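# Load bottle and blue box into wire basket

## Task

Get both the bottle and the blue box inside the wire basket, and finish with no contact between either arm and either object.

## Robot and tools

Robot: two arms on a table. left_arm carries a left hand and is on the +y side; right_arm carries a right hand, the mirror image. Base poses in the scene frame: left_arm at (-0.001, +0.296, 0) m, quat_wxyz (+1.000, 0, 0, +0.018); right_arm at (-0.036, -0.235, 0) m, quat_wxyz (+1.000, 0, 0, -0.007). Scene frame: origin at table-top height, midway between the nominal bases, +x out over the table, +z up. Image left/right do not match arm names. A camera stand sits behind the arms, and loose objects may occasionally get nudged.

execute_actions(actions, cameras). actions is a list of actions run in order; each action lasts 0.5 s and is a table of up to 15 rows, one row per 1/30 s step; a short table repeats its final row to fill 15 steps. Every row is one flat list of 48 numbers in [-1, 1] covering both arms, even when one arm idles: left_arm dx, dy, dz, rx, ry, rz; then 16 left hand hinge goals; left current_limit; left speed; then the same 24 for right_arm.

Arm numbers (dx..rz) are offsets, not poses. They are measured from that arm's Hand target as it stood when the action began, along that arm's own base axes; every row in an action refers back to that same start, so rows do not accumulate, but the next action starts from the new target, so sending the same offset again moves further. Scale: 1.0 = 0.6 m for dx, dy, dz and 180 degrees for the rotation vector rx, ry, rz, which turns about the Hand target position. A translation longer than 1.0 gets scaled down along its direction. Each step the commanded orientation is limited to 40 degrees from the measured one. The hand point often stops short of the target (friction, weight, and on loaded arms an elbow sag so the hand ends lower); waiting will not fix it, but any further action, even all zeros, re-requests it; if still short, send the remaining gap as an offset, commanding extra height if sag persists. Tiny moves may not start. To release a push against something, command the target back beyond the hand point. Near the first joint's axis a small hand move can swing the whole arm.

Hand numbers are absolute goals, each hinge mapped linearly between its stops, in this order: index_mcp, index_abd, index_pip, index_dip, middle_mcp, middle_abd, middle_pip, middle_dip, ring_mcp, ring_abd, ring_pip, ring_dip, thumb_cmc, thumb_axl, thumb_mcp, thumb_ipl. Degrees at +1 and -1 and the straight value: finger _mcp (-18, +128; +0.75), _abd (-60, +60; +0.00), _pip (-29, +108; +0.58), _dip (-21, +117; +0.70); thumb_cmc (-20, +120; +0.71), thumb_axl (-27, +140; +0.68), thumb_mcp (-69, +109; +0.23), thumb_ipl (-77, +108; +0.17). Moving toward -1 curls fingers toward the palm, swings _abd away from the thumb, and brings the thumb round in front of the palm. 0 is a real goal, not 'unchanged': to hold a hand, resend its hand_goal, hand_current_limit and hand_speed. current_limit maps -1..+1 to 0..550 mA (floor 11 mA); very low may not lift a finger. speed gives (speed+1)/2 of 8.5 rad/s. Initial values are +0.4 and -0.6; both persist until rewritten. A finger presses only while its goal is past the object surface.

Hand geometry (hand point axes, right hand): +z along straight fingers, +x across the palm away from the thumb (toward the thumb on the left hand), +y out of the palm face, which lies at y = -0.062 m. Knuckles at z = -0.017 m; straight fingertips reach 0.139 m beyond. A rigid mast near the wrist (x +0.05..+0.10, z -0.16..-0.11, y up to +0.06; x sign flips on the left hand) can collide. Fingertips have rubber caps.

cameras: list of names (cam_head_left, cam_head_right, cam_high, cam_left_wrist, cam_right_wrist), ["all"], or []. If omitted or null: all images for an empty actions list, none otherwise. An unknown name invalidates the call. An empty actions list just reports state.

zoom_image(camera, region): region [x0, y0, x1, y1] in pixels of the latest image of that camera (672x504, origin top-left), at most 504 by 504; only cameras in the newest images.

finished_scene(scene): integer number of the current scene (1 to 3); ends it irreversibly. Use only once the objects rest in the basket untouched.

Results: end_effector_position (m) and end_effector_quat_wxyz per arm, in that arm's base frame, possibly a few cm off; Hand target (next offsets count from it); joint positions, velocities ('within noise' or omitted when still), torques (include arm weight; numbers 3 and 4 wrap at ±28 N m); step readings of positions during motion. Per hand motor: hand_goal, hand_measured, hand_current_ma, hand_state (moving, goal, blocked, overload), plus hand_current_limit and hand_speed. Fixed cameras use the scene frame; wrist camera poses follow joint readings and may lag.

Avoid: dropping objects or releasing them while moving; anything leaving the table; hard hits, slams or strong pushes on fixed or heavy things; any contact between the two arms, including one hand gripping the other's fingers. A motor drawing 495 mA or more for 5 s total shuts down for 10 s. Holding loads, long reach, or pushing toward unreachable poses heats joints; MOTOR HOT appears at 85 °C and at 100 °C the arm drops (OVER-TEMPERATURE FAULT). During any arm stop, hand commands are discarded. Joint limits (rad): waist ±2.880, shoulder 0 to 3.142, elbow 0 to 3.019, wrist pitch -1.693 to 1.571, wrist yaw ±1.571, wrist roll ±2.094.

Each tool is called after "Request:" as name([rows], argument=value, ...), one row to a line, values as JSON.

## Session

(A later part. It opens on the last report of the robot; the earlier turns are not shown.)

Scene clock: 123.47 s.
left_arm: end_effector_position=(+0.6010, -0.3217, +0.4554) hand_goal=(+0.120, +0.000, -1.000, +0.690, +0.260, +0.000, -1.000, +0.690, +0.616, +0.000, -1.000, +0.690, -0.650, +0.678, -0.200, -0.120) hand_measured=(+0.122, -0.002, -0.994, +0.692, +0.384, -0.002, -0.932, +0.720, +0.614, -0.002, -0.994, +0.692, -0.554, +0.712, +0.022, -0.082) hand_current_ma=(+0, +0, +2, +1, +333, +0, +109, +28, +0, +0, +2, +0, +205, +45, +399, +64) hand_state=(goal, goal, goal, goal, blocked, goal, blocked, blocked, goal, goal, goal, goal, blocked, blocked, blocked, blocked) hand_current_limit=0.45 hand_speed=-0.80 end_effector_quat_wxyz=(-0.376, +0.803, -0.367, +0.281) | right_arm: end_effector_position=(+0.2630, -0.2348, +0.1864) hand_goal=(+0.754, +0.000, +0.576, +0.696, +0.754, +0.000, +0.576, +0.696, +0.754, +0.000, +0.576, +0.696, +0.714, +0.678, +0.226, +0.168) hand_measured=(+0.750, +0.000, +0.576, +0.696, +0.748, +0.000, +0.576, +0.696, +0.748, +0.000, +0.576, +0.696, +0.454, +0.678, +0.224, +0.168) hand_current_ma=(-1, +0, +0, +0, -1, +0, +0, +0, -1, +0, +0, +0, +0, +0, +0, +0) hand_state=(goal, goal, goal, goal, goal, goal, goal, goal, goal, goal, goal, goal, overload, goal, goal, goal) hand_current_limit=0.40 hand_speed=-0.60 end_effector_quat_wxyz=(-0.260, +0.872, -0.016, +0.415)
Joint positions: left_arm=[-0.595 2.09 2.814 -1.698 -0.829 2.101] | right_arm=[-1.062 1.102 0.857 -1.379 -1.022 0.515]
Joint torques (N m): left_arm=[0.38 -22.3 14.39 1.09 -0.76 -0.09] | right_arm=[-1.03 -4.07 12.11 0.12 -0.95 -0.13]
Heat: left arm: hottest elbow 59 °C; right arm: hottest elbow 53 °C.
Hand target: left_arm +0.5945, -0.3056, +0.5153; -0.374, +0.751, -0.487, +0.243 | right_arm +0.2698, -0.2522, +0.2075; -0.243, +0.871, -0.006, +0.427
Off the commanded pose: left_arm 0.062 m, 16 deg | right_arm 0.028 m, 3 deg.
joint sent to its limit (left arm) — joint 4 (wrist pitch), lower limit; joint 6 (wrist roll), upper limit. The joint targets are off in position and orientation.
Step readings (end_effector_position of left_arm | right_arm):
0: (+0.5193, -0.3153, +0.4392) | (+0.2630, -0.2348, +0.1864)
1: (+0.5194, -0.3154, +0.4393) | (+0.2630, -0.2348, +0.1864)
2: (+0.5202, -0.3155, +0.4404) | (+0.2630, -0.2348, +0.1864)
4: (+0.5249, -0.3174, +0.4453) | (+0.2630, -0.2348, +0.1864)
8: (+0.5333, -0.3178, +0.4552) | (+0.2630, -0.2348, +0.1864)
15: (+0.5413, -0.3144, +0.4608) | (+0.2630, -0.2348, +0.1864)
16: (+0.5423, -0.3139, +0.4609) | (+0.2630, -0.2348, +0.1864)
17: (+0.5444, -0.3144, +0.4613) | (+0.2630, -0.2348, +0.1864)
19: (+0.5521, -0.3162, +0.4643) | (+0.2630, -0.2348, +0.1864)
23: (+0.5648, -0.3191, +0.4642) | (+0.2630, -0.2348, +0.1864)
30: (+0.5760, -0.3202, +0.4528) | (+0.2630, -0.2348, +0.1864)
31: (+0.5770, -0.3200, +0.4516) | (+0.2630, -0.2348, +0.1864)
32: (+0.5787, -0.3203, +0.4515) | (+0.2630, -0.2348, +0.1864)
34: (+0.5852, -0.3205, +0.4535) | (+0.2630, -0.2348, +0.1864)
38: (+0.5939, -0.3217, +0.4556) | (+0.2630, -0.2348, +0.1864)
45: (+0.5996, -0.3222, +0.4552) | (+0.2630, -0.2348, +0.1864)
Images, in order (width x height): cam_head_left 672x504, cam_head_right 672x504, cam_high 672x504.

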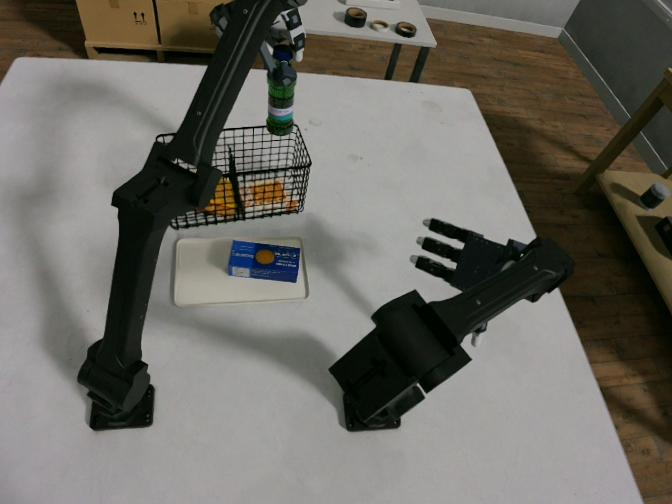

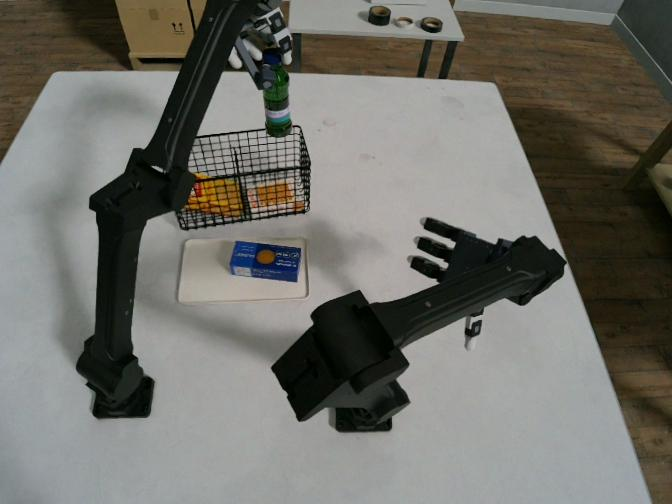

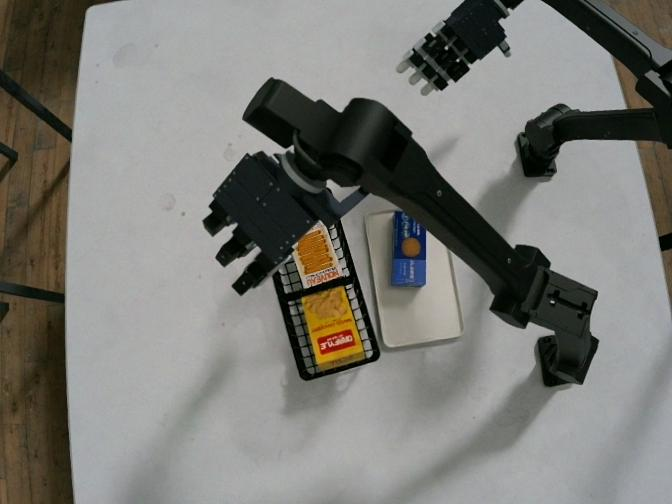

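Request:
execute_actions([
  [[-0.02,0.026,-0.05,0,0,0,0.12,0,-1,0.69,0.26,0,-1,0.69,0.616,0,-1,0.69,-0.65,0.678,-0.2,-0.12,0.45,-0.8,0,0,0,0,0,0,0.754,0,0.576,0.696,0.754,0,0.576,0.696,0.754,0,0.576,0.696,0.714,0.678,0.226,0.168,0.4,-0.6]],
  [[0,0,-0.07,0,0,0,0.12,0,-1,0.69,0.26,0,-1,0.69,0.616,0,-1,0.69,-0.65,0.678,-0.2,-0.12,0.45,-0.8,0,0,0,0,0,0,0.754,0,0.576,0.696,0.754,0,0.576,0.696,0.754,0,0.576,0.696,0.714,0.678,0.226,0.168,0.4,-0.6]],
], cameras=["cam_head_left", "cam_head_right", "cam_high"])

Request:
zoom_image(camera="cam_head_right", region=[150, 40, 350, 240])

Request:
zoom_image(camera="cam_head_left", region=[150, 40, 350, 240])

Scene clock: 130.63 s.
left_arm: end_effector_position=(+0.5956, -0.3092, +0.3866) hand_goal=(+0.120, +0.000, -1.000, +0.690, +0.260, +0.000, -1.000, +0.690, +0.616, +0.000, -1.000, +0.690, -0.650, +0.678, -0.200, -0.120) hand_measured=(+0.122, -0.002, -0.994, +0.692, +0.384, -0.002, -0.932, +0.722, +0.614, -0.002, -0.994, +0.692, -0.554, +0.712, +0.020, -0.082) hand_current_ma=(+0, +0, +2, +1, +333, +0, +111, +29, +0, +0, +2, +0, +205, +45, +397, +64) hand_state=(goal, goal, goal, goal, blocked, goal, blocked, blocked, goal, goal, goal, goal, blocked, blocked, blocked, blocked) hand_current_limit=0.45 hand_speed=-0.80 end_effector_quat_wxyz=(-0.385, +0.806, -0.405, +0.197) | right_arm: end_effector_position=(+0.2630, -0.2348, +0.1864) hand_goal=(+0.754, +0.000, +0.576, +0.696, +0.754, +0.000, +0.576, +0.696, +0.754, +0.000, +0.576, +0.696, +0.714, +0.678, +0.226, +0.168) hand_measured=(+0.750, +0.000, +0.576, +0.696, +0.748, +0.000, +0.576, +0.696, +0.748, +0.000, +0.576, +0.696, +0.454, +0.678, +0.224, +0.168) hand_current_ma=(-1, +0, +0, +0, -1, +0, +0, +0, -1, +0, +0, +0, +0, +0, +0, +0) hand_state=(goal, goal, goal, goal, goal, goal, goal, goal, goal, goal, goal, goal, overload, goal, goal, goal) hand_current_limit=0.40 hand_speed=-0.60 end_effector_quat_wxyz=(-0.260, +0.872, -0.016, +0.415)
Joint positions: left_arm=[-0.581 2.059 2.598 -1.698 -0.819 2.101] | right_arm=[-1.062 1.102 0.857 -1.379 -1.022 0.515]
Joint torques (N m): left_arm=[0.44 -25.41 10.19 0.72 -1.04 -0.05] | right_arm=[-1.73 -3.78 12.15 0.25 -0.92 -0.09]
Heat: left arm: hottest elbow 59 °C; right arm: hottest elbow 53 °C.
Hand target: left_arm +0.5825, -0.2900, +0.4433; -0.374, +0.751, -0.487, +0.243 | right_arm +0.2698, -0.2522, +0.2075; -0.243, +0.871, -0.006, +0.427
Off the commanded pose: left_arm 0.061 m, 13 deg | right_arm 0.028 m, 3 deg.
joint sent to its limit (left arm) — joint 4 (wrist pitch), lower limit; joint 6 (wrist roll), upper limit. The joint targets are off in orientation, not in position.
Step readings (end_effector_position of left_arm | right_arm):
0: (+0.6009, -0.3217, +0.4556) | (+0.2630, -0.2348, +0.1864)
1: (+0.6009, -0.3218, +0.4556) | (+0.2630, -0.2348, +0.1864)
2: (+0.6009, -0.3219, +0.4554) | (+0.2630, -0.2348, +0.1864)
4: (+0.6007, -0.3210, +0.4531) | (+0.2630, -0.2348, +0.1864)
8: (+0.5996, -0.3183, +0.4415) | (+0.2630, -0.2348, +0.1864)
15: (+0.6018, -0.3142, +0.4242) | (+0.2630, -0.2348, +0.1864)
16: (+0.6018, -0.3141, +0.4230) | (+0.2630, -0.2348, +0.1864)
17: (+0.6011, -0.3135, +0.4213) | (+0.2630, -0.2348, +0.1864)
19: (+0.5984, -0.3121, +0.4157) | (+0.2630, -0.2348, +0.1864)
23: (+0.5964, -0.3108, +0.4017) | (+0.2630, -0.2348, +0.1864)
30: (+0.5956, -0.3097, +0.3881) | (+0.2630, -0.2348, +0.1864)
Images, in order (width x height): cam_head_left 672x504, cam_head_right 672x504, cam_high 672x504.

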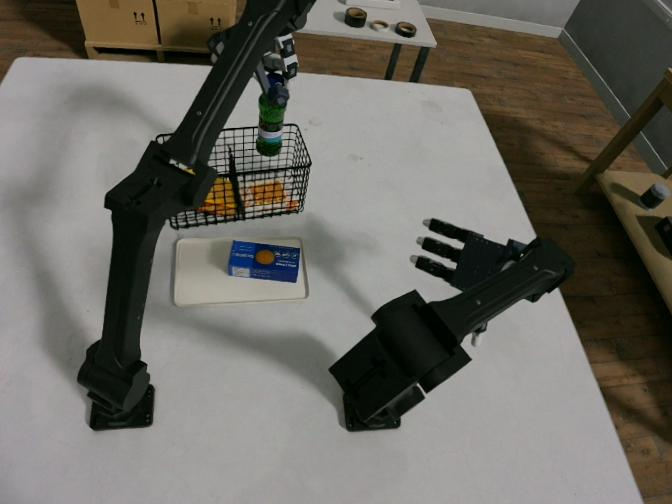

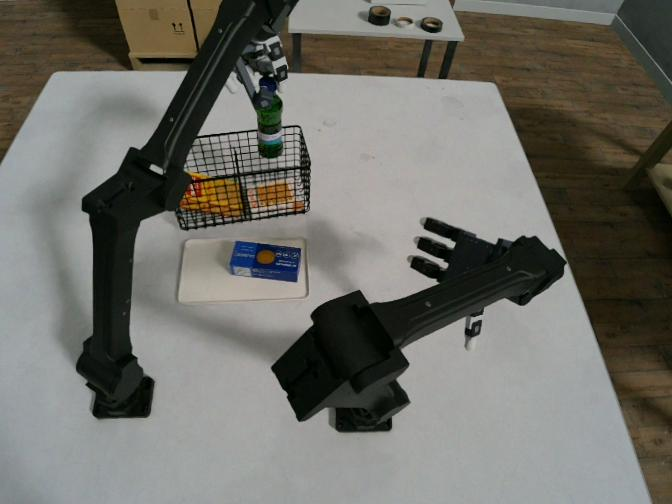

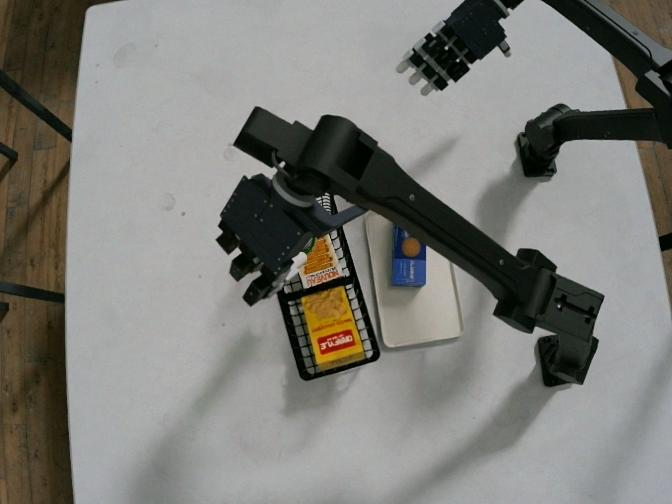

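Scaled by 2.520 from the camera's 672x504 image, which has a finer 960x720 frame.

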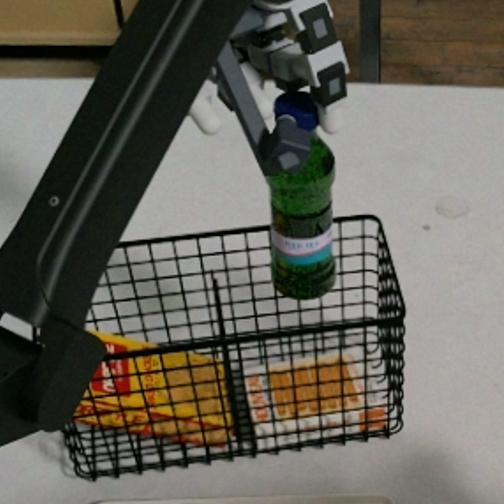

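Scaled by 2.520 from the camera's 672x504 image, which has a finer 960x720 frame.

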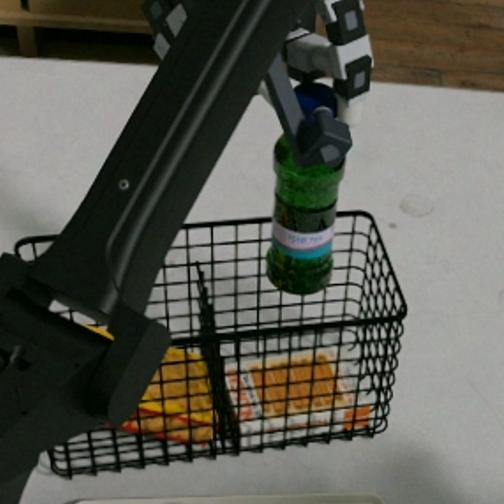

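Request:
execute_actions([
  [[-0.012,-0.002,-0.07,0,0,0,0.12,0,-1,0.69,0.26,0,-1,0.69,0.616,0,-1,0.69,-0.65,0.678,-0.2,-0.12,0.45,-0.8,0,0,0,0,0,0,0.754,0,0.576,0.696,0.754,0,0.576,0.696,0.754,0,0.576,0.696,0.714,0.678,0.226,0.168,0.4,-0.6]],
  [[0,0,-0.07,0,0,0,0.12,0,-1,0.69,0.26,0,-1,0.69,0.616,0,-1,0.69,-0.65,0.678,-0.2,-0.12,0.45,-0.8,0,0,0,0,0,0,0.754,0,0.576,0.696,0.754,0,0.576,0.696,0.754,0,0.576,0.696,0.714,0.678,0.226,0.168,0.4,-0.6]],
], cameras=["cam_head_left", "cam_head_right", "cam_high"])

Request:
zoom_image(camera="cam_head_right", region=[150, 40, 350, 240])

Request:
zoom_image(camera="cam_head_left", region=[150, 40, 350, 240])

Scene clock: 137.77 s.
left_arm: end_effector_position=(+0.5767, -0.2951, +0.3070) hand_goal=(+0.120, +0.000, -1.000, +0.690, +0.260, +0.000, -1.000, +0.690, +0.616, +0.000, -1.000, +0.690, -0.650, +0.678, -0.200, -0.120) hand_measured=(+0.122, -0.002, -0.994, +0.692, +0.384, -0.004, -0.922, +0.724, +0.614, -0.002, -0.994, +0.692, -0.548, +0.716, +0.010, -0.082) hand_current_ma=(+0, +0, +2, +1, +333, -1, +135, +35, +0, +0, +2, +0, +221, +54, +399, +64) hand_state=(goal, goal, goal, goal, blocked, goal, blocked, blocked, goal, goal, goal, goal, blocked, blocked, blocked, blocked) hand_current_limit=0.45 hand_speed=-0.80 end_effector_quat_wxyz=(-0.393, +0.801, -0.427, +0.147) | right_arm: end_effector_position=(+0.2630, -0.2348, +0.1864) hand_goal=(+0.754, +0.000, +0.576, +0.696, +0.754, +0.000, +0.576, +0.696, +0.754, +0.000, +0.576, +0.696, +0.714, +0.678, +0.226, +0.168) hand_measured=(+0.750, +0.000, +0.576, +0.696, +0.748, +0.000, +0.576, +0.696, +0.748, +0.000, +0.576, +0.696, +0.454, +0.678, +0.224, +0.168) hand_current_ma=(-1, +0, +0, +0, -1, +0, +0, +0, -1, +0, +0, +0, +0, +0, +0, +0) hand_state=(goal, goal, goal, goal, goal, goal, goal, goal, goal, goal, goal, goal, overload, goal, goal, goal) hand_current_limit=0.40 hand_speed=-0.60 end_effector_quat_wxyz=(-0.260, +0.872, -0.016, +0.415)
Joint positions: left_arm=[-0.581 1.939 2.197 -1.527 -0.826 2.101] | right_arm=[-1.062 1.102 0.857 -1.379 -1.022 0.515]
Joint torques (N m): left_arm=[-0.38 -23.71 11.06 1.37 -1.1 -0.02] | right_arm=[-1.55 -3.96 12.04 0.14 -0.93 -0.13]
Heat: left arm: hottest elbow 57 °C; right arm: hottest elbow 54 °C.
Hand target: left_arm +0.5753, -0.2912, +0.3594; -0.374, +0.751, -0.487, +0.243 | right_arm +0.2698, -0.2522, +0.2075; -0.243, +0.871, -0.006, +0.427
Off the commanded pose: left_arm 0.053 m, 14 deg | right_arm 0.028 m, 3 deg.
joint sent to its limit (left arm) — joint 6 (wrist roll), upper limit. The joint targets are off in orientation, not in position.
Step readings (end_effector_position of left_arm | right_arm):
0: (+0.5956, -0.3091, +0.3867) | (+0.2630, -0.2348, +0.1864)
1: (+0.5956, -0.3091, +0.3862) | (+0.2630, -0.2348, +0.1864)
2: (+0.5945, -0.3084, +0.3850) | (+0.2630, -0.2348, +0.1864)
4: (+0.5904, -0.3060, +0.3788) | (+0.2630, -0.2348, +0.1864)
8: (+0.5859, -0.3031, +0.3620) | (+0.2630, -0.2348, +0.1864)
15: (+0.5826, -0.3007, +0.3421) | (+0.2630, -0.2348, +0.1864)
16: (+0.5826, -0.3005, +0.3403) | (+0.2630, -0.2348, +0.1864)
17: (+0.5827, -0.3004, +0.3381) | (+0.2630, -0.2348, +0.1864)
19: (+0.5806, -0.2991, +0.3309) | (+0.2630, -0.2348, +0.1864)
23: (+0.5780, -0.2974, +0.3142) | (+0.2630, -0.2348, +0.1864)
30: (+0.5794, -0.2976, +0.2934) | (+0.2630, -0.2348, +0.1864)
Images, in order (width x height): cam_head_left 672x504, cam_head_right 672x504, cam_high 672x504.

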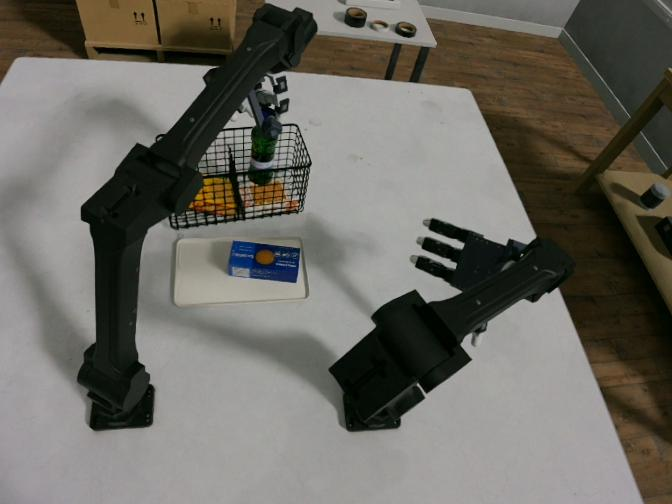

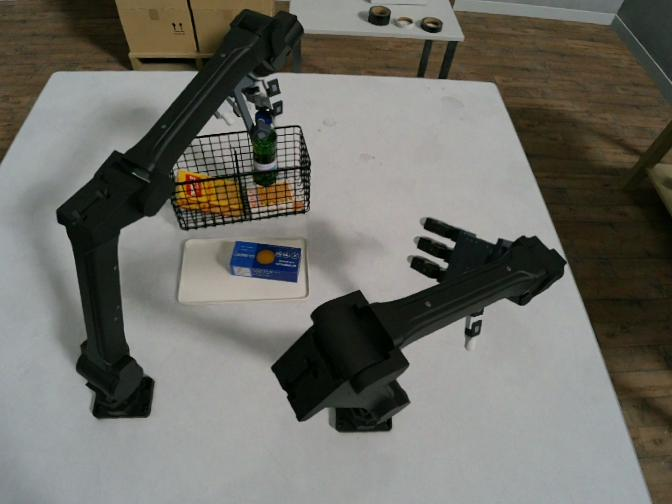

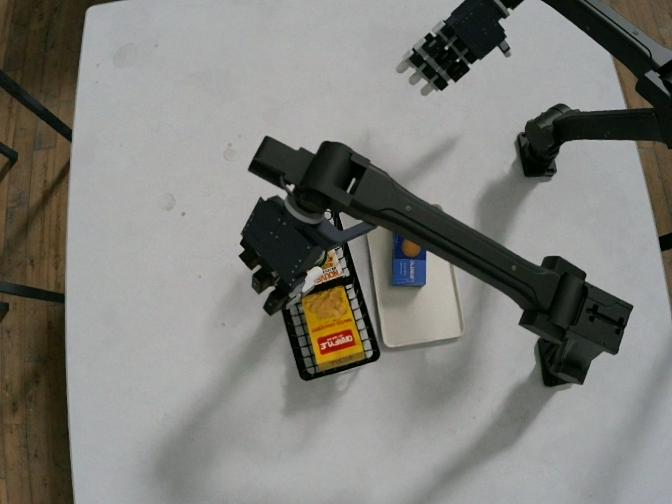

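Scaled by 2.520 from the camera's 672x504 image, which has a finer 960x720 frame.

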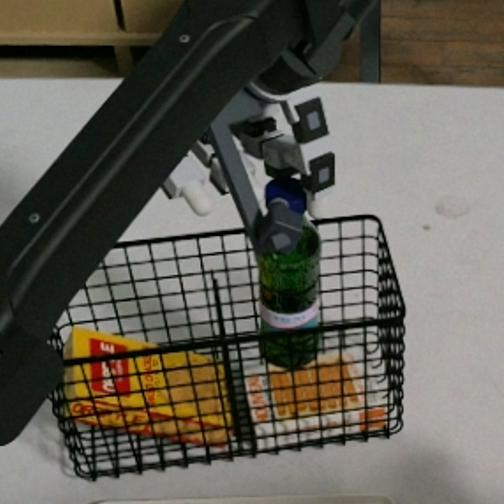

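Scaled by 2.520 from the camera's 672x504 image, which has a finer 960x720 frame.

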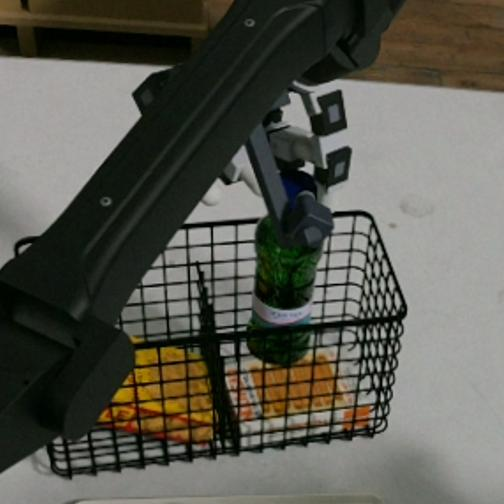

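Request:
execute_actions([
  [[0.015,-0.02,-0.04,0,0,0,0.12,0,-1,0.69,0.26,0,-1,0.69,0.616,0,-1,0.69,-0.65,0.678,-0.2,-0.12,0.45,-0.8,0,0,0,0,0,0,0.754,0,0.576,0.696,0.754,0,0.576,0.696,0.754,0,0.576,0.696,0.714,0.678,0.226,0.168,0.4,-0.6]],
  [[0,0,-0.03,0,0,0,0.12,0,-1,0.69,0.26,0,-1,0.69,0.616,0,-1,0.69,-0.65,0.678,-0.2,-0.12,0.45,-0.8,0,0,0,0,0,0,0.754,0,0.576,0.696,0.754,0,0.576,0.696,0.754,0,0.576,0.696,0.714,0.678,0.226,0.168,0.4,-0.6]],
], cameras=["cam_head_left", "cam_head_right"])

Request:
zoom_image(camera="cam_head_right", region=[150, 60, 350, 260])

Request:
zoom_image(camera="cam_head_left", region=[150, 60, 350, 260])

Scene clock: 147.43 s.
left_arm: end_effector_position=(+0.5852, -0.3014, +0.2647) hand_goal=(+0.120, +0.000, -1.000, +0.690, +0.260, +0.000, -1.000, +0.690, +0.616, +0.000, -1.000, +0.690, -0.650, +0.678, -0.200, -0.120) hand_measured=(+0.122, -0.002, -0.994, +0.692, +0.384, -0.004, -0.922, +0.724, +0.614, -0.002, -0.994, +0.692, -0.548, +0.716, +0.010, -0.082) hand_current_ma=(+0, +0, +2, +1, +333, -1, +136, +35, +0, +0, +2, +0, +221, +54, +399, +64) hand_state=(goal, goal, goal, goal, blocked, goal, blocked, blocked, goal, goal, goal, goal, blocked, blocked, blocked, blocked) hand_current_limit=0.45 hand_speed=-0.80 end_effector_quat_wxyz=(-0.392, +0.802, -0.425, +0.151) | right_arm: end_effector_position=(+0.2630, -0.2348, +0.1864) hand_goal=(+0.754, +0.000, +0.576, +0.696, +0.754, +0.000, +0.576, +0.696, +0.754, +0.000, +0.576, +0.696, +0.714, +0.678, +0.226, +0.168) hand_measured=(+0.750, +0.000, +0.576, +0.696, +0.748, +0.000, +0.576, +0.696, +0.748, +0.000, +0.576, +0.696, +0.454, +0.678, +0.224, +0.168) hand_current_ma=(-1, +0, +0, +0, -1, +0, +0, +0, -1, +0, +0, +0, +0, +0, +0, +0) hand_state=(goal, goal, goal, goal, goal, goal, goal, goal, goal, goal, goal, goal, overload, goal, goal, goal) hand_current_limit=0.40 hand_speed=-0.60 end_effector_quat_wxyz=(-0.260, +0.872, -0.016, +0.415)
Joint positions: left_arm=[-0.581 1.938 2.081 -1.404 -0.823 2.101] | right_arm=[-1.062 1.102 0.857 -1.379 -1.022 0.515]
Joint torques (N m): left_arm=[-0.91 -24.18 11.18 1.47 -1.11 -0.03] | right_arm=[-1.2 -3.78 12.14 0.12 -0.92 -0.14]
Heat: left arm: hottest elbow 57 °C; right arm: hottest elbow 54 °C.
Hand target: left_arm +0.5843, -0.3032, +0.3176; -0.374, +0.751, -0.487, +0.243 | right_arm +0.2698, -0.2522, +0.2075; -0.243, +0.871, -0.006, +0.427
Off the commanded pose: left_arm 0.053 m, 14 deg | right_arm 0.028 m, 3 deg.
joint sent to its limit (left arm) — joint 6 (wrist roll), upper limit. The joint targets are off in orientation, not in position.
Step readings (end_effector_position of left_arm | right_arm):
0: (+0.5767, -0.2951, +0.3070) | (+0.2630, -0.2348, +0.1864)
1: (+0.5768, -0.2952, +0.3070) | (+0.2630, -0.2348, +0.1864)
2: (+0.5774, -0.2956, +0.3064) | (+0.2630, -0.2348, +0.1864)
4: (+0.5799, -0.2972, +0.3051) | (+0.2630, -0.2348, +0.1864)
8: (+0.5828, -0.2994, +0.2996) | (+0.2630, -0.2348, +0.1864)
15: (+0.5846, -0.3006, +0.2949) | (+0.2630, -0.2348, +0.1864)
16: (+0.5848, -0.3007, +0.2945) | (+0.2630, -0.2348, +0.1864)
17: (+0.5853, -0.3010, +0.2930) | (+0.2630, -0.2348, +0.1864)
19: (+0.5860, -0.3015, +0.2889) | (+0.2630, -0.2348, +0.1864)
23: (+0.5844, -0.3009, +0.2744) | (+0.2630, -0.2348, +0.1864)
30: (+0.5844, -0.3009, +0.2658) | (+0.2630, -0.2348, +0.1864)
Images, in order (width x height): cam_head_left 672x504, cam_head_right 672x504.

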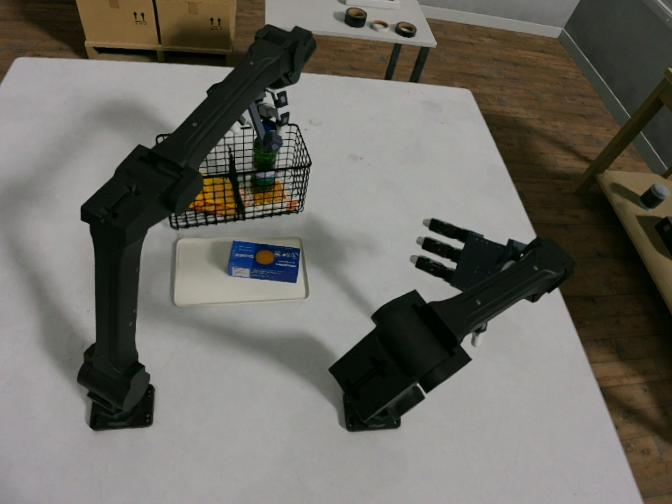

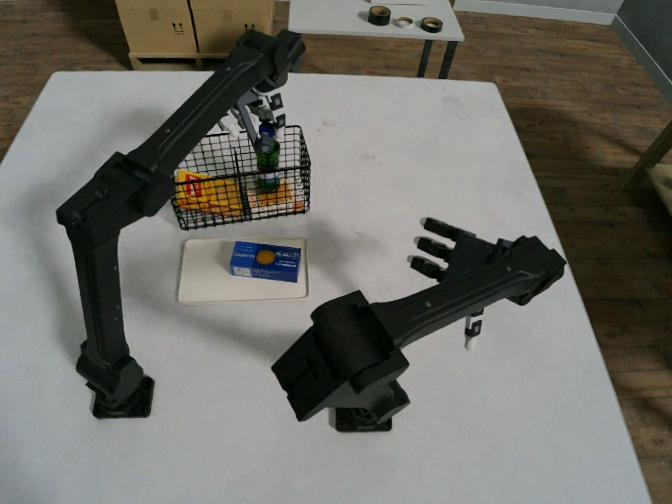

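Scaled by 2.520 from the camera's 672x504 image, which has a finer 960x720 frame.

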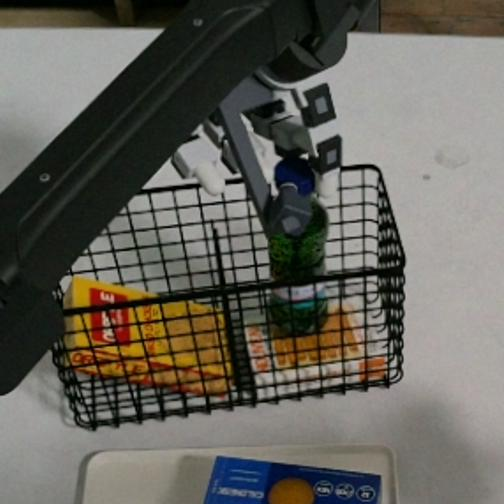

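Scaled by 2.520 from the camera's 672x504 image, which has a finer 960x720 frame.

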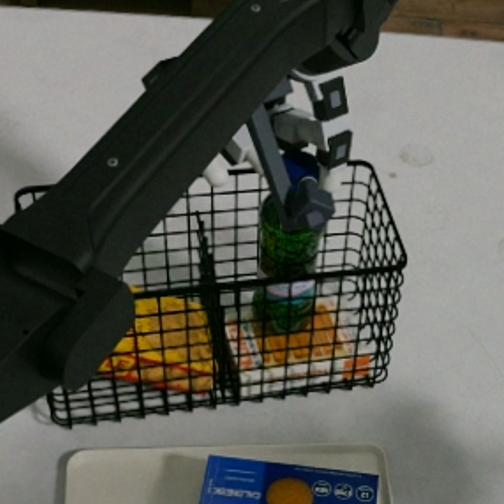

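Request:
execute_actions([
  [[0,0,-0.03,0,0,0,0.12,0,-1,0.69,0.26,0,-1,0.69,0.616,0,-1,0.69,-0.65,0.678,-0.2,-0.12,0.45,-0.8,0,0,0,0,0,0,0.754,0,0.576,0.696,0.754,0,0.576,0.696,0.754,0,0.576,0.696,0.714,0.678,0.226,0.168,0.4,-0.6]],
])

Scene clock: 150.57 s.
left_arm: end_effector_position=(+0.5845, -0.3008, +0.2472) hand_goal=(+0.120, +0.000, -1.000, +0.690, +0.260, +0.000, -1.000, +0.690, +0.616, +0.000, -1.000, +0.690, -0.650, +0.678, -0.200, -0.120) hand_measured=(+0.122, -0.002, -0.994, +0.692, +0.384, -0.004, -0.922, +0.724, +0.614, -0.002, -0.994, +0.692, -0.548, +0.716, +0.010, -0.082) hand_current_ma=(+0, +0, +2, +1, +333, -1, +136, +35, +0, +0, +2, +0, +221, +54, +399, +64) hand_state=(goal, goal, goal, goal, blocked, goal, blocked, blocked, goal, goal, goal, goal, blocked, blocked, blocked, blocked) hand_current_limit=0.45 hand_speed=-0.80 end_effector_quat_wxyz=(-0.392, +0.802, -0.425, +0.152) | right_arm: end_effector_position=(+0.2630, -0.2348, +0.1864) hand_goal=(+0.754, +0.000, +0.576, +0.696, +0.754, +0.000, +0.576, +0.696, +0.754, +0.000, +0.576, +0.696, +0.714, +0.678, +0.226, +0.168) hand_measured=(+0.750, +0.000, +0.576, +0.696, +0.748, +0.000, +0.576, +0.696, +0.748, +0.000, +0.576, +0.696, +0.454, +0.678, +0.224, +0.168) hand_current_ma=(-1, +0, +0, +0, -1, +0, +0, +0, -1, +0, +0, +0, +0, +0, +0, +0) hand_state=(goal, goal, goal, goal, goal, goal, goal, goal, goal, goal, goal, goal, overload, goal, goal, goal) hand_current_limit=0.40 hand_speed=-0.60 end_effector_quat_wxyz=(-0.260, +0.872, -0.016, +0.415)
Joint positions: left_arm=[-0.581 1.928 2.019 -1.35 -0.824 2.101] | right_arm=[-1.062 1.102 0.857 -1.379 -1.022 0.515]
Joint torques (N m): left_arm=[-1.03 -24.18 11.08 1.48 -1.05 -0.02] | right_arm=[-1.38 -3.6 12.14 0.1 -0.9 -0.11]
Heat: left arm: hottest elbow 57 °C; right arm: hottest elbow 54 °C.
Hand target: left_arm +0.5844, -0.3032, +0.2994; -0.374, +0.751, -0.487, +0.243 | right_arm +0.2698, -0.2522, +0.2075; -0.243, +0.871, -0.006, +0.427
Off the commanded pose: left_arm 0.052 m, 14 deg | right_arm 0.028 m, 3 deg.
joint sent to its limit (left arm) — joint 6 (wrist roll), upper limit. The joint targets are off in orientation, not in position.
Step readings (end_effector_position of left_arm | right_arm):
0: (+0.5852, -0.3014, +0.2647) | (+0.2630, -0.2348, +0.1864)
1: (+0.5851, -0.3014, +0.2643) | (+0.2630, -0.2348, +0.1864)
2: (+0.5854, -0.3016, +0.2636) | (+0.2630, -0.2348, +0.1864)
4: (+0.5855, -0.3016, +0.2608) | (+0.2630, -0.2348, +0.1864)
8: (+0.5844, -0.3009, +0.2506) | (+0.2630, -0.2348, +0.1864)
15: (+0.5846, -0.3009, +0.2482) | (+0.2630, -0.2348, +0.1864)

Request:
execute_actions([
  [[0,0,-0.025,0,0,0,0.12,0,-1,0.69,0.26,0,-1,0.69,0.616,0,-1,0.69,-0.65,0.678,-0.2,-0.12,0.45,-0.8,0,0,0,0,0,0,0.754,0,0.576,0.696,0.754,0,0.576,0.696,0.754,0,0.576,0.696,0.714,0.678,0.226,0.168,0.4,-0.6]],
], cameras=["cam_head_left", "cam_head_right", "cam_high"])

Request:
zoom_image(camera="cam_head_right", region=[190, 90, 340, 240])

Request:
zoom_image(camera="cam_head_left", region=[190, 90, 340, 240])

Scene clock: 153.93 s.
left_arm: end_effector_position=(+0.5841, -0.3006, +0.2467) hand_goal=(+0.120, +0.000, -1.000, +0.690, +0.260, +0.000, -1.000, +0.690, +0.616, +0.000, -1.000, +0.690, -0.650, +0.678, -0.200, -0.120) hand_measured=(+0.122, -0.002, -0.994, +0.692, +0.384, -0.004, -0.922, +0.724, +0.614, -0.002, -0.994, +0.692, -0.548, +0.716, +0.010, -0.082) hand_current_ma=(+0, +0, +2, +1, +333, -1, +136, +35, +0, +0, +2, +0, +221, +54, +399, +64) hand_state=(goal, goal, goal, goal, blocked, goal, blocked, blocked, goal, goal, goal, goal, blocked, blocked, blocked, blocked) hand_current_limit=0.45 hand_speed=-0.80 end_effector_quat_wxyz=(-0.391, +0.803, -0.420, +0.164) | right_arm: end_effector_position=(+0.2630, -0.2348, +0.1864) hand_goal=(+0.754, +0.000, +0.576, +0.696, +0.754, +0.000, +0.576, +0.696, +0.754, +0.000, +0.576, +0.696, +0.714, +0.678, +0.226, +0.168) hand_measured=(+0.750, +0.000, +0.576, +0.696, +0.748, +0.000, +0.576, +0.696, +0.748, +0.000, +0.576, +0.696, +0.454, +0.678, +0.224, +0.168) hand_current_ma=(-1, +0, +0, +0, -1, +0, +0, +0, -1, +0, +0, +0, +0, +0, +0, +0) hand_state=(goal, goal, goal, goal, goal, goal, goal, goal, goal, goal, goal, goal, overload, goal, goal, goal) hand_current_limit=0.40 hand_speed=-0.60 end_effector_quat_wxyz=(-0.260, +0.872, -0.016, +0.415)
Joint positions: left_arm=[-0.581 1.906 1.98 -1.308 -0.824 2.101] | right_arm=[-1.062 1.102 0.857 -1.379 -1.022 0.515]
Joint torques (N m): left_arm=[-0.56 -22.65 10.45 1.52 -0.95 -0.04] | right_arm=[-1.32 -3.9 12.1 0.2 -0.9 -0.14]
Heat: left arm: hottest elbow 57 °C; right arm: hottest elbow 54 °C.
Hand target: left_arm +0.5843, -0.3032, +0.2844; -0.374, +0.751, -0.487, +0.243 | right_arm +0.2698, -0.2522, +0.2075; -0.243, +0.871, -0.006, +0.427
Off the commanded pose: left_arm 0.038 m, 13 deg | right_arm 0.028 m, 3 deg.
joint sent to its limit (left arm) — joint 6 (wrist roll), upper limit. The joint targets are off in orientation, not in position.
Step readings (end_effector_position of left_arm | right_arm):
0: (+0.5845, -0.3008, +0.2472) | (+0.2630, -0.2348, +0.1864)
1: (+0.5846, -0.3009, +0.2471) | (+0.2630, -0.2348, +0.1864)
2: (+0.5848, -0.3010, +0.2469) | (+0.2630, -0.2348, +0.1864)
4: (+0.5849, -0.3011, +0.2468) | (+0.2630, -0.2348, +0.1864)
8: (+0.5839, -0.3004, +0.2468) | (+0.2630, -0.2348, +0.1864)
15: (+0.5840, -0.3005, +0.2467) | (+0.2630, -0.2348, +0.1864)
Images, in order (width x height): cam_head_left 672x504, cam_head_right 672x504, cam_high 672x504.

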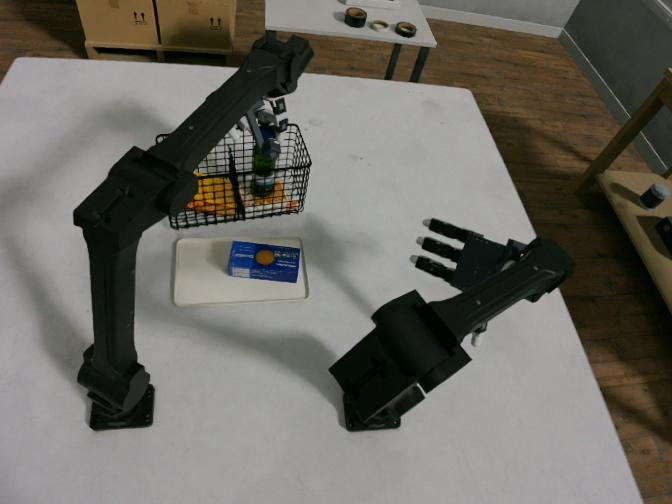

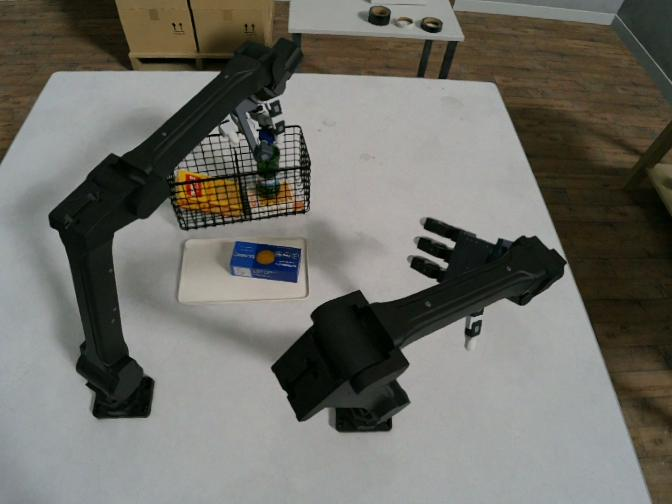

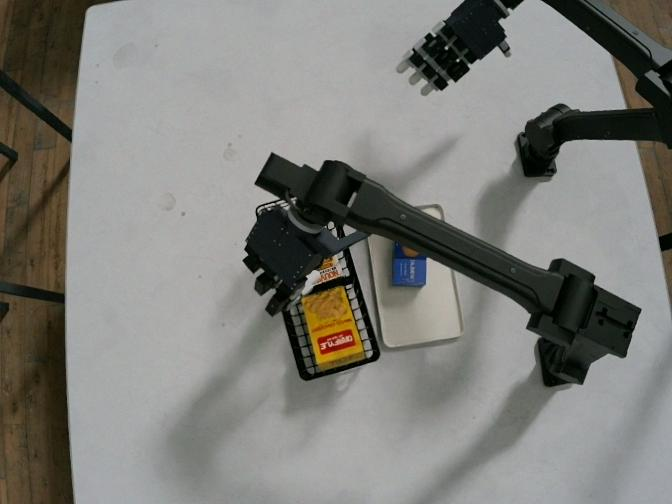

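Scaled by 3.360 from the camera's 672x504 image, which has a finer 960x720 frame.

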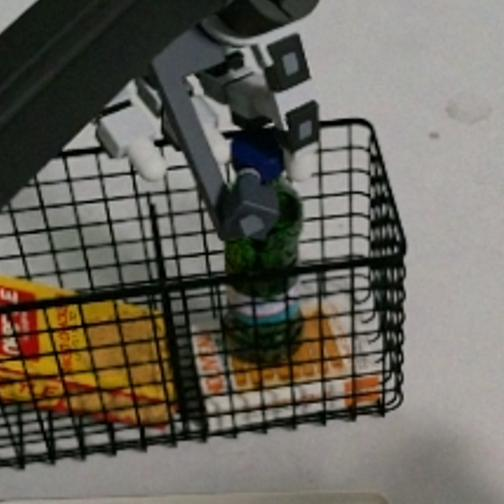

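Scaled by 3.360 from the camera's 672x504 image, which has a finer 960x720 frame.

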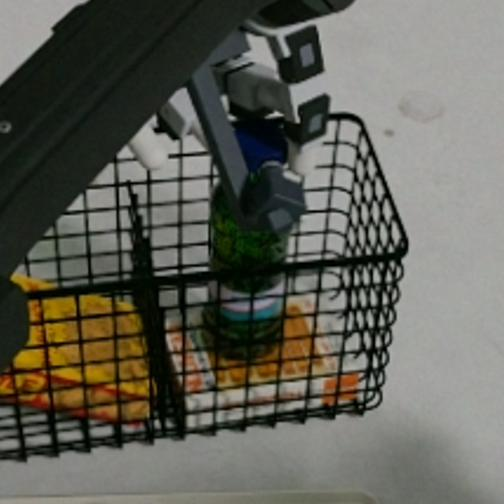

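Request:
execute_actions([
  [[0,0,0,0,0,0,0.25,0,-1,0.69,0.4,0,-0.97,0.7,0.616,0,-1,0.69,-0.56,0.7,0.05,-0.1,0.1,-0.8,0,0,0,0,0,0,0.754,0,0.576,0.696,0.754,0,0.576,0.696,0.754,0,0.576,0.696,0.714,0.678,0.226,0.168,0.4,-0.6]],
  [[0,0,0,0,0,0,0.4,0,-1,0.69,0.5,0,-0.97,0.7,0.616,0,-1,0.69,-0.56,0.7,0.12,-0.12,0.1,-0.8,0,0,0,0,0,0,0.754,0,0.576,0.696,0.754,0,0.576,0.696,0.754,0,0.576,0.696,0.714,0.678,0.226,0.168,0.4,-0.6]],
  [[0,0,0,0,0,0,0.6,0,-1,0.69,0.63,0,-0.97,0.7,0.616,0,-1,0.69,-0.6,0.69,0.25,-0.15,0.1,-0.75,0,0,0,0,0,0,0.754,0,0.576,0.696,0.754,0,0.576,0.696,0.754,0,0.576,0.696,0.714,0.678,0.226,0.168,0.4,-0.6]],
], cameras=["cam_head_left", "cam_head_right"])

Request:
zoom_image(camera="cam_head_right", region=[190, 90, 340, 240])

Request:
zoom_image(camera="cam_head_left", region=[190, 90, 340, 240])

Scene clock: 160.37 s.
left_arm: end_effector_position=(+0.5822, -0.2991, +0.2685) hand_goal=(+0.600, +0.000, -1.000, +0.690, +0.630, +0.000, -0.970, +0.700, +0.616, +0.000, -1.000, +0.690, -0.600, +0.690, +0.250, -0.150) hand_measured=(+0.592, -0.002, -0.994, +0.692, +0.622, -0.004, -0.962, +0.704, +0.614, -0.002, -0.994, +0.692, -0.596, +0.692, +0.244, -0.148) hand_current_ma=(-4, +0, +2, +1, -4, -1, +3, +1, +0, +0, +2, +0, +1, +0, -3, +0) hand_state=(goal, goal, goal, goal, goal, goal, goal, goal, goal, goal, goal, goal, goal, goal, goal, goal) hand_current_limit=0.10 hand_speed=-0.75 end_effector_quat_wxyz=(-0.389, +0.804, -0.411, +0.182) | right_arm: end_effector_position=(+0.2630, -0.2348, +0.1864) hand_goal=(+0.754, +0.000, +0.576, +0.696, +0.754, +0.000, +0.576, +0.696, +0.754, +0.000, +0.576, +0.696, +0.714, +0.678, +0.226, +0.168) hand_measured=(+0.750, +0.000, +0.576, +0.696, +0.748, +0.000, +0.576, +0.696, +0.748, +0.000, +0.576, +0.696, +0.454, +0.678, +0.224, +0.168) hand_current_ma=(-1, +0, +0, +0, -1, +0, +0, +0, -1, +0, +0, +0, +0, +0, +0, +0) hand_state=(goal, goal, goal, goal, goal, goal, goal, goal, goal, goal, goal, goal, overload, goal, goal, goal) hand_current_limit=0.40 hand_speed=-0.60 end_effector_quat_wxyz=(-0.260, +0.872, -0.016, +0.415)
Joint positions: left_arm=[-0.581 1.872 1.98 -1.301 -0.825 2.101] | right_arm=[-1.062 1.102 0.857 -1.379 -1.022 0.515]
Joint torques (N m): left_arm=[-0.85 -19.66 10.48 1.42 -0.74 -0.04] | right_arm=[-1.79 -3.66 12.18 0.14 -0.95 -0.12]
Heat: left arm: hottest elbow 56 °C; right arm: hottest elbow 54 °C.
Hand target: left_arm +0.5843, -0.3032, +0.2845; -0.374, +0.751, -0.487, +0.243 | right_arm +0.2698, -0.2522, +0.2075; -0.243, +0.871, -0.006, +0.427
Off the commanded pose: left_arm 0.017 m, 13 deg | right_arm 0.028 m, 3 deg.
joint sent to its limit (left arm) — joint 6 (wrist roll), upper limit. The joint targets are off in orientation, not in position.
Step readings (end_effector_position of left_arm | right_arm):
0: (+0.5842, -0.3006, +0.2468) | (+0.2630, -0.2348, +0.1864)
1: (+0.5842, -0.3006, +0.2468) | (+0.2630, -0.2348, +0.1864)
2: (+0.5842, -0.3006, +0.2468) | (+0.2630, -0.2348, +0.1864)
4: (+0.5843, -0.3007, +0.2470) | (+0.2630, -0.2348, +0.1864)
8: (+0.5843, -0.3006, +0.2488) | (+0.2630, -0.2348, +0.1864)
15: (+0.5828, -0.2996, +0.2636) | (+0.2630, -0.2348, +0.1864)
16: (+0.5826, -0.2994, +0.2653) | (+0.2630, -0.2348, +0.1864)
17: (+0.5823, -0.2992, +0.2667) | (+0.2630, -0.2348, +0.1864)
19: (+0.5822, -0.2991, +0.2682) | (+0.2630, -0.2348, +0.1864)
23: (+0.5822, -0.2991, +0.2685) | (+0.2630, -0.2348, +0.1864)
30: (+0.5822, -0.2991, +0.2685) | (+0.2630, -0.2348, +0.1864)
31: (+0.5822, -0.2991, +0.2685) | (+0.2630, -0.2348, +0.1864)
32: (+0.5822, -0.2991, +0.2685) | (+0.2630, -0.2348, +0.1864)
34: (+0.5822, -0.2991, +0.2685) | (+0.2630, -0.2348, +0.1864)
38: (+0.5822, -0.2991, +0.2685) | (+0.2630, -0.2348, +0.1864)
45: (+0.5822, -0.2991, +0.2685) | (+0.2630, -0.2348, +0.1864)
Images, in order (width x height): cam_head_left 672x504, cam_head_right 672x504.

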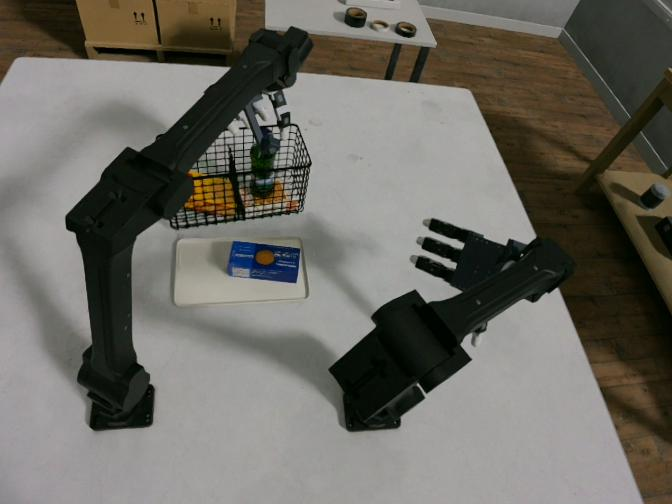

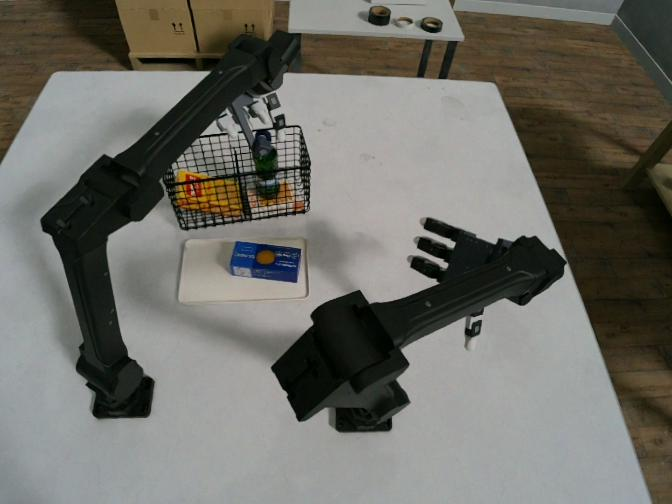

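Scaled by 3.360 from the camera's 672x504 image, which has a finer 960x720 frame.

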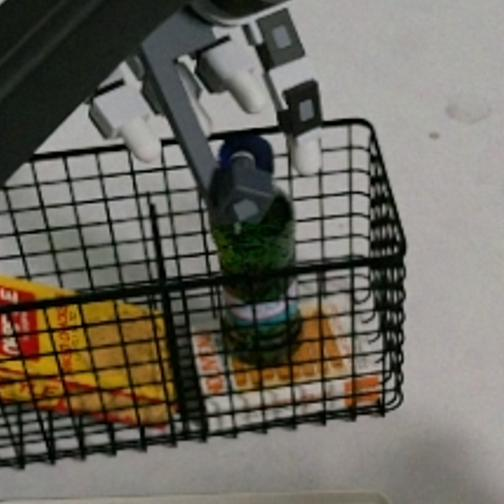

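Scaled by 3.360 from the camera's 672x504 image, which has a finer 960x720 frame.

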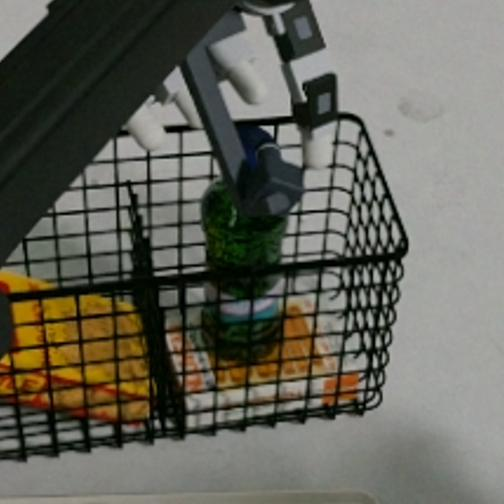

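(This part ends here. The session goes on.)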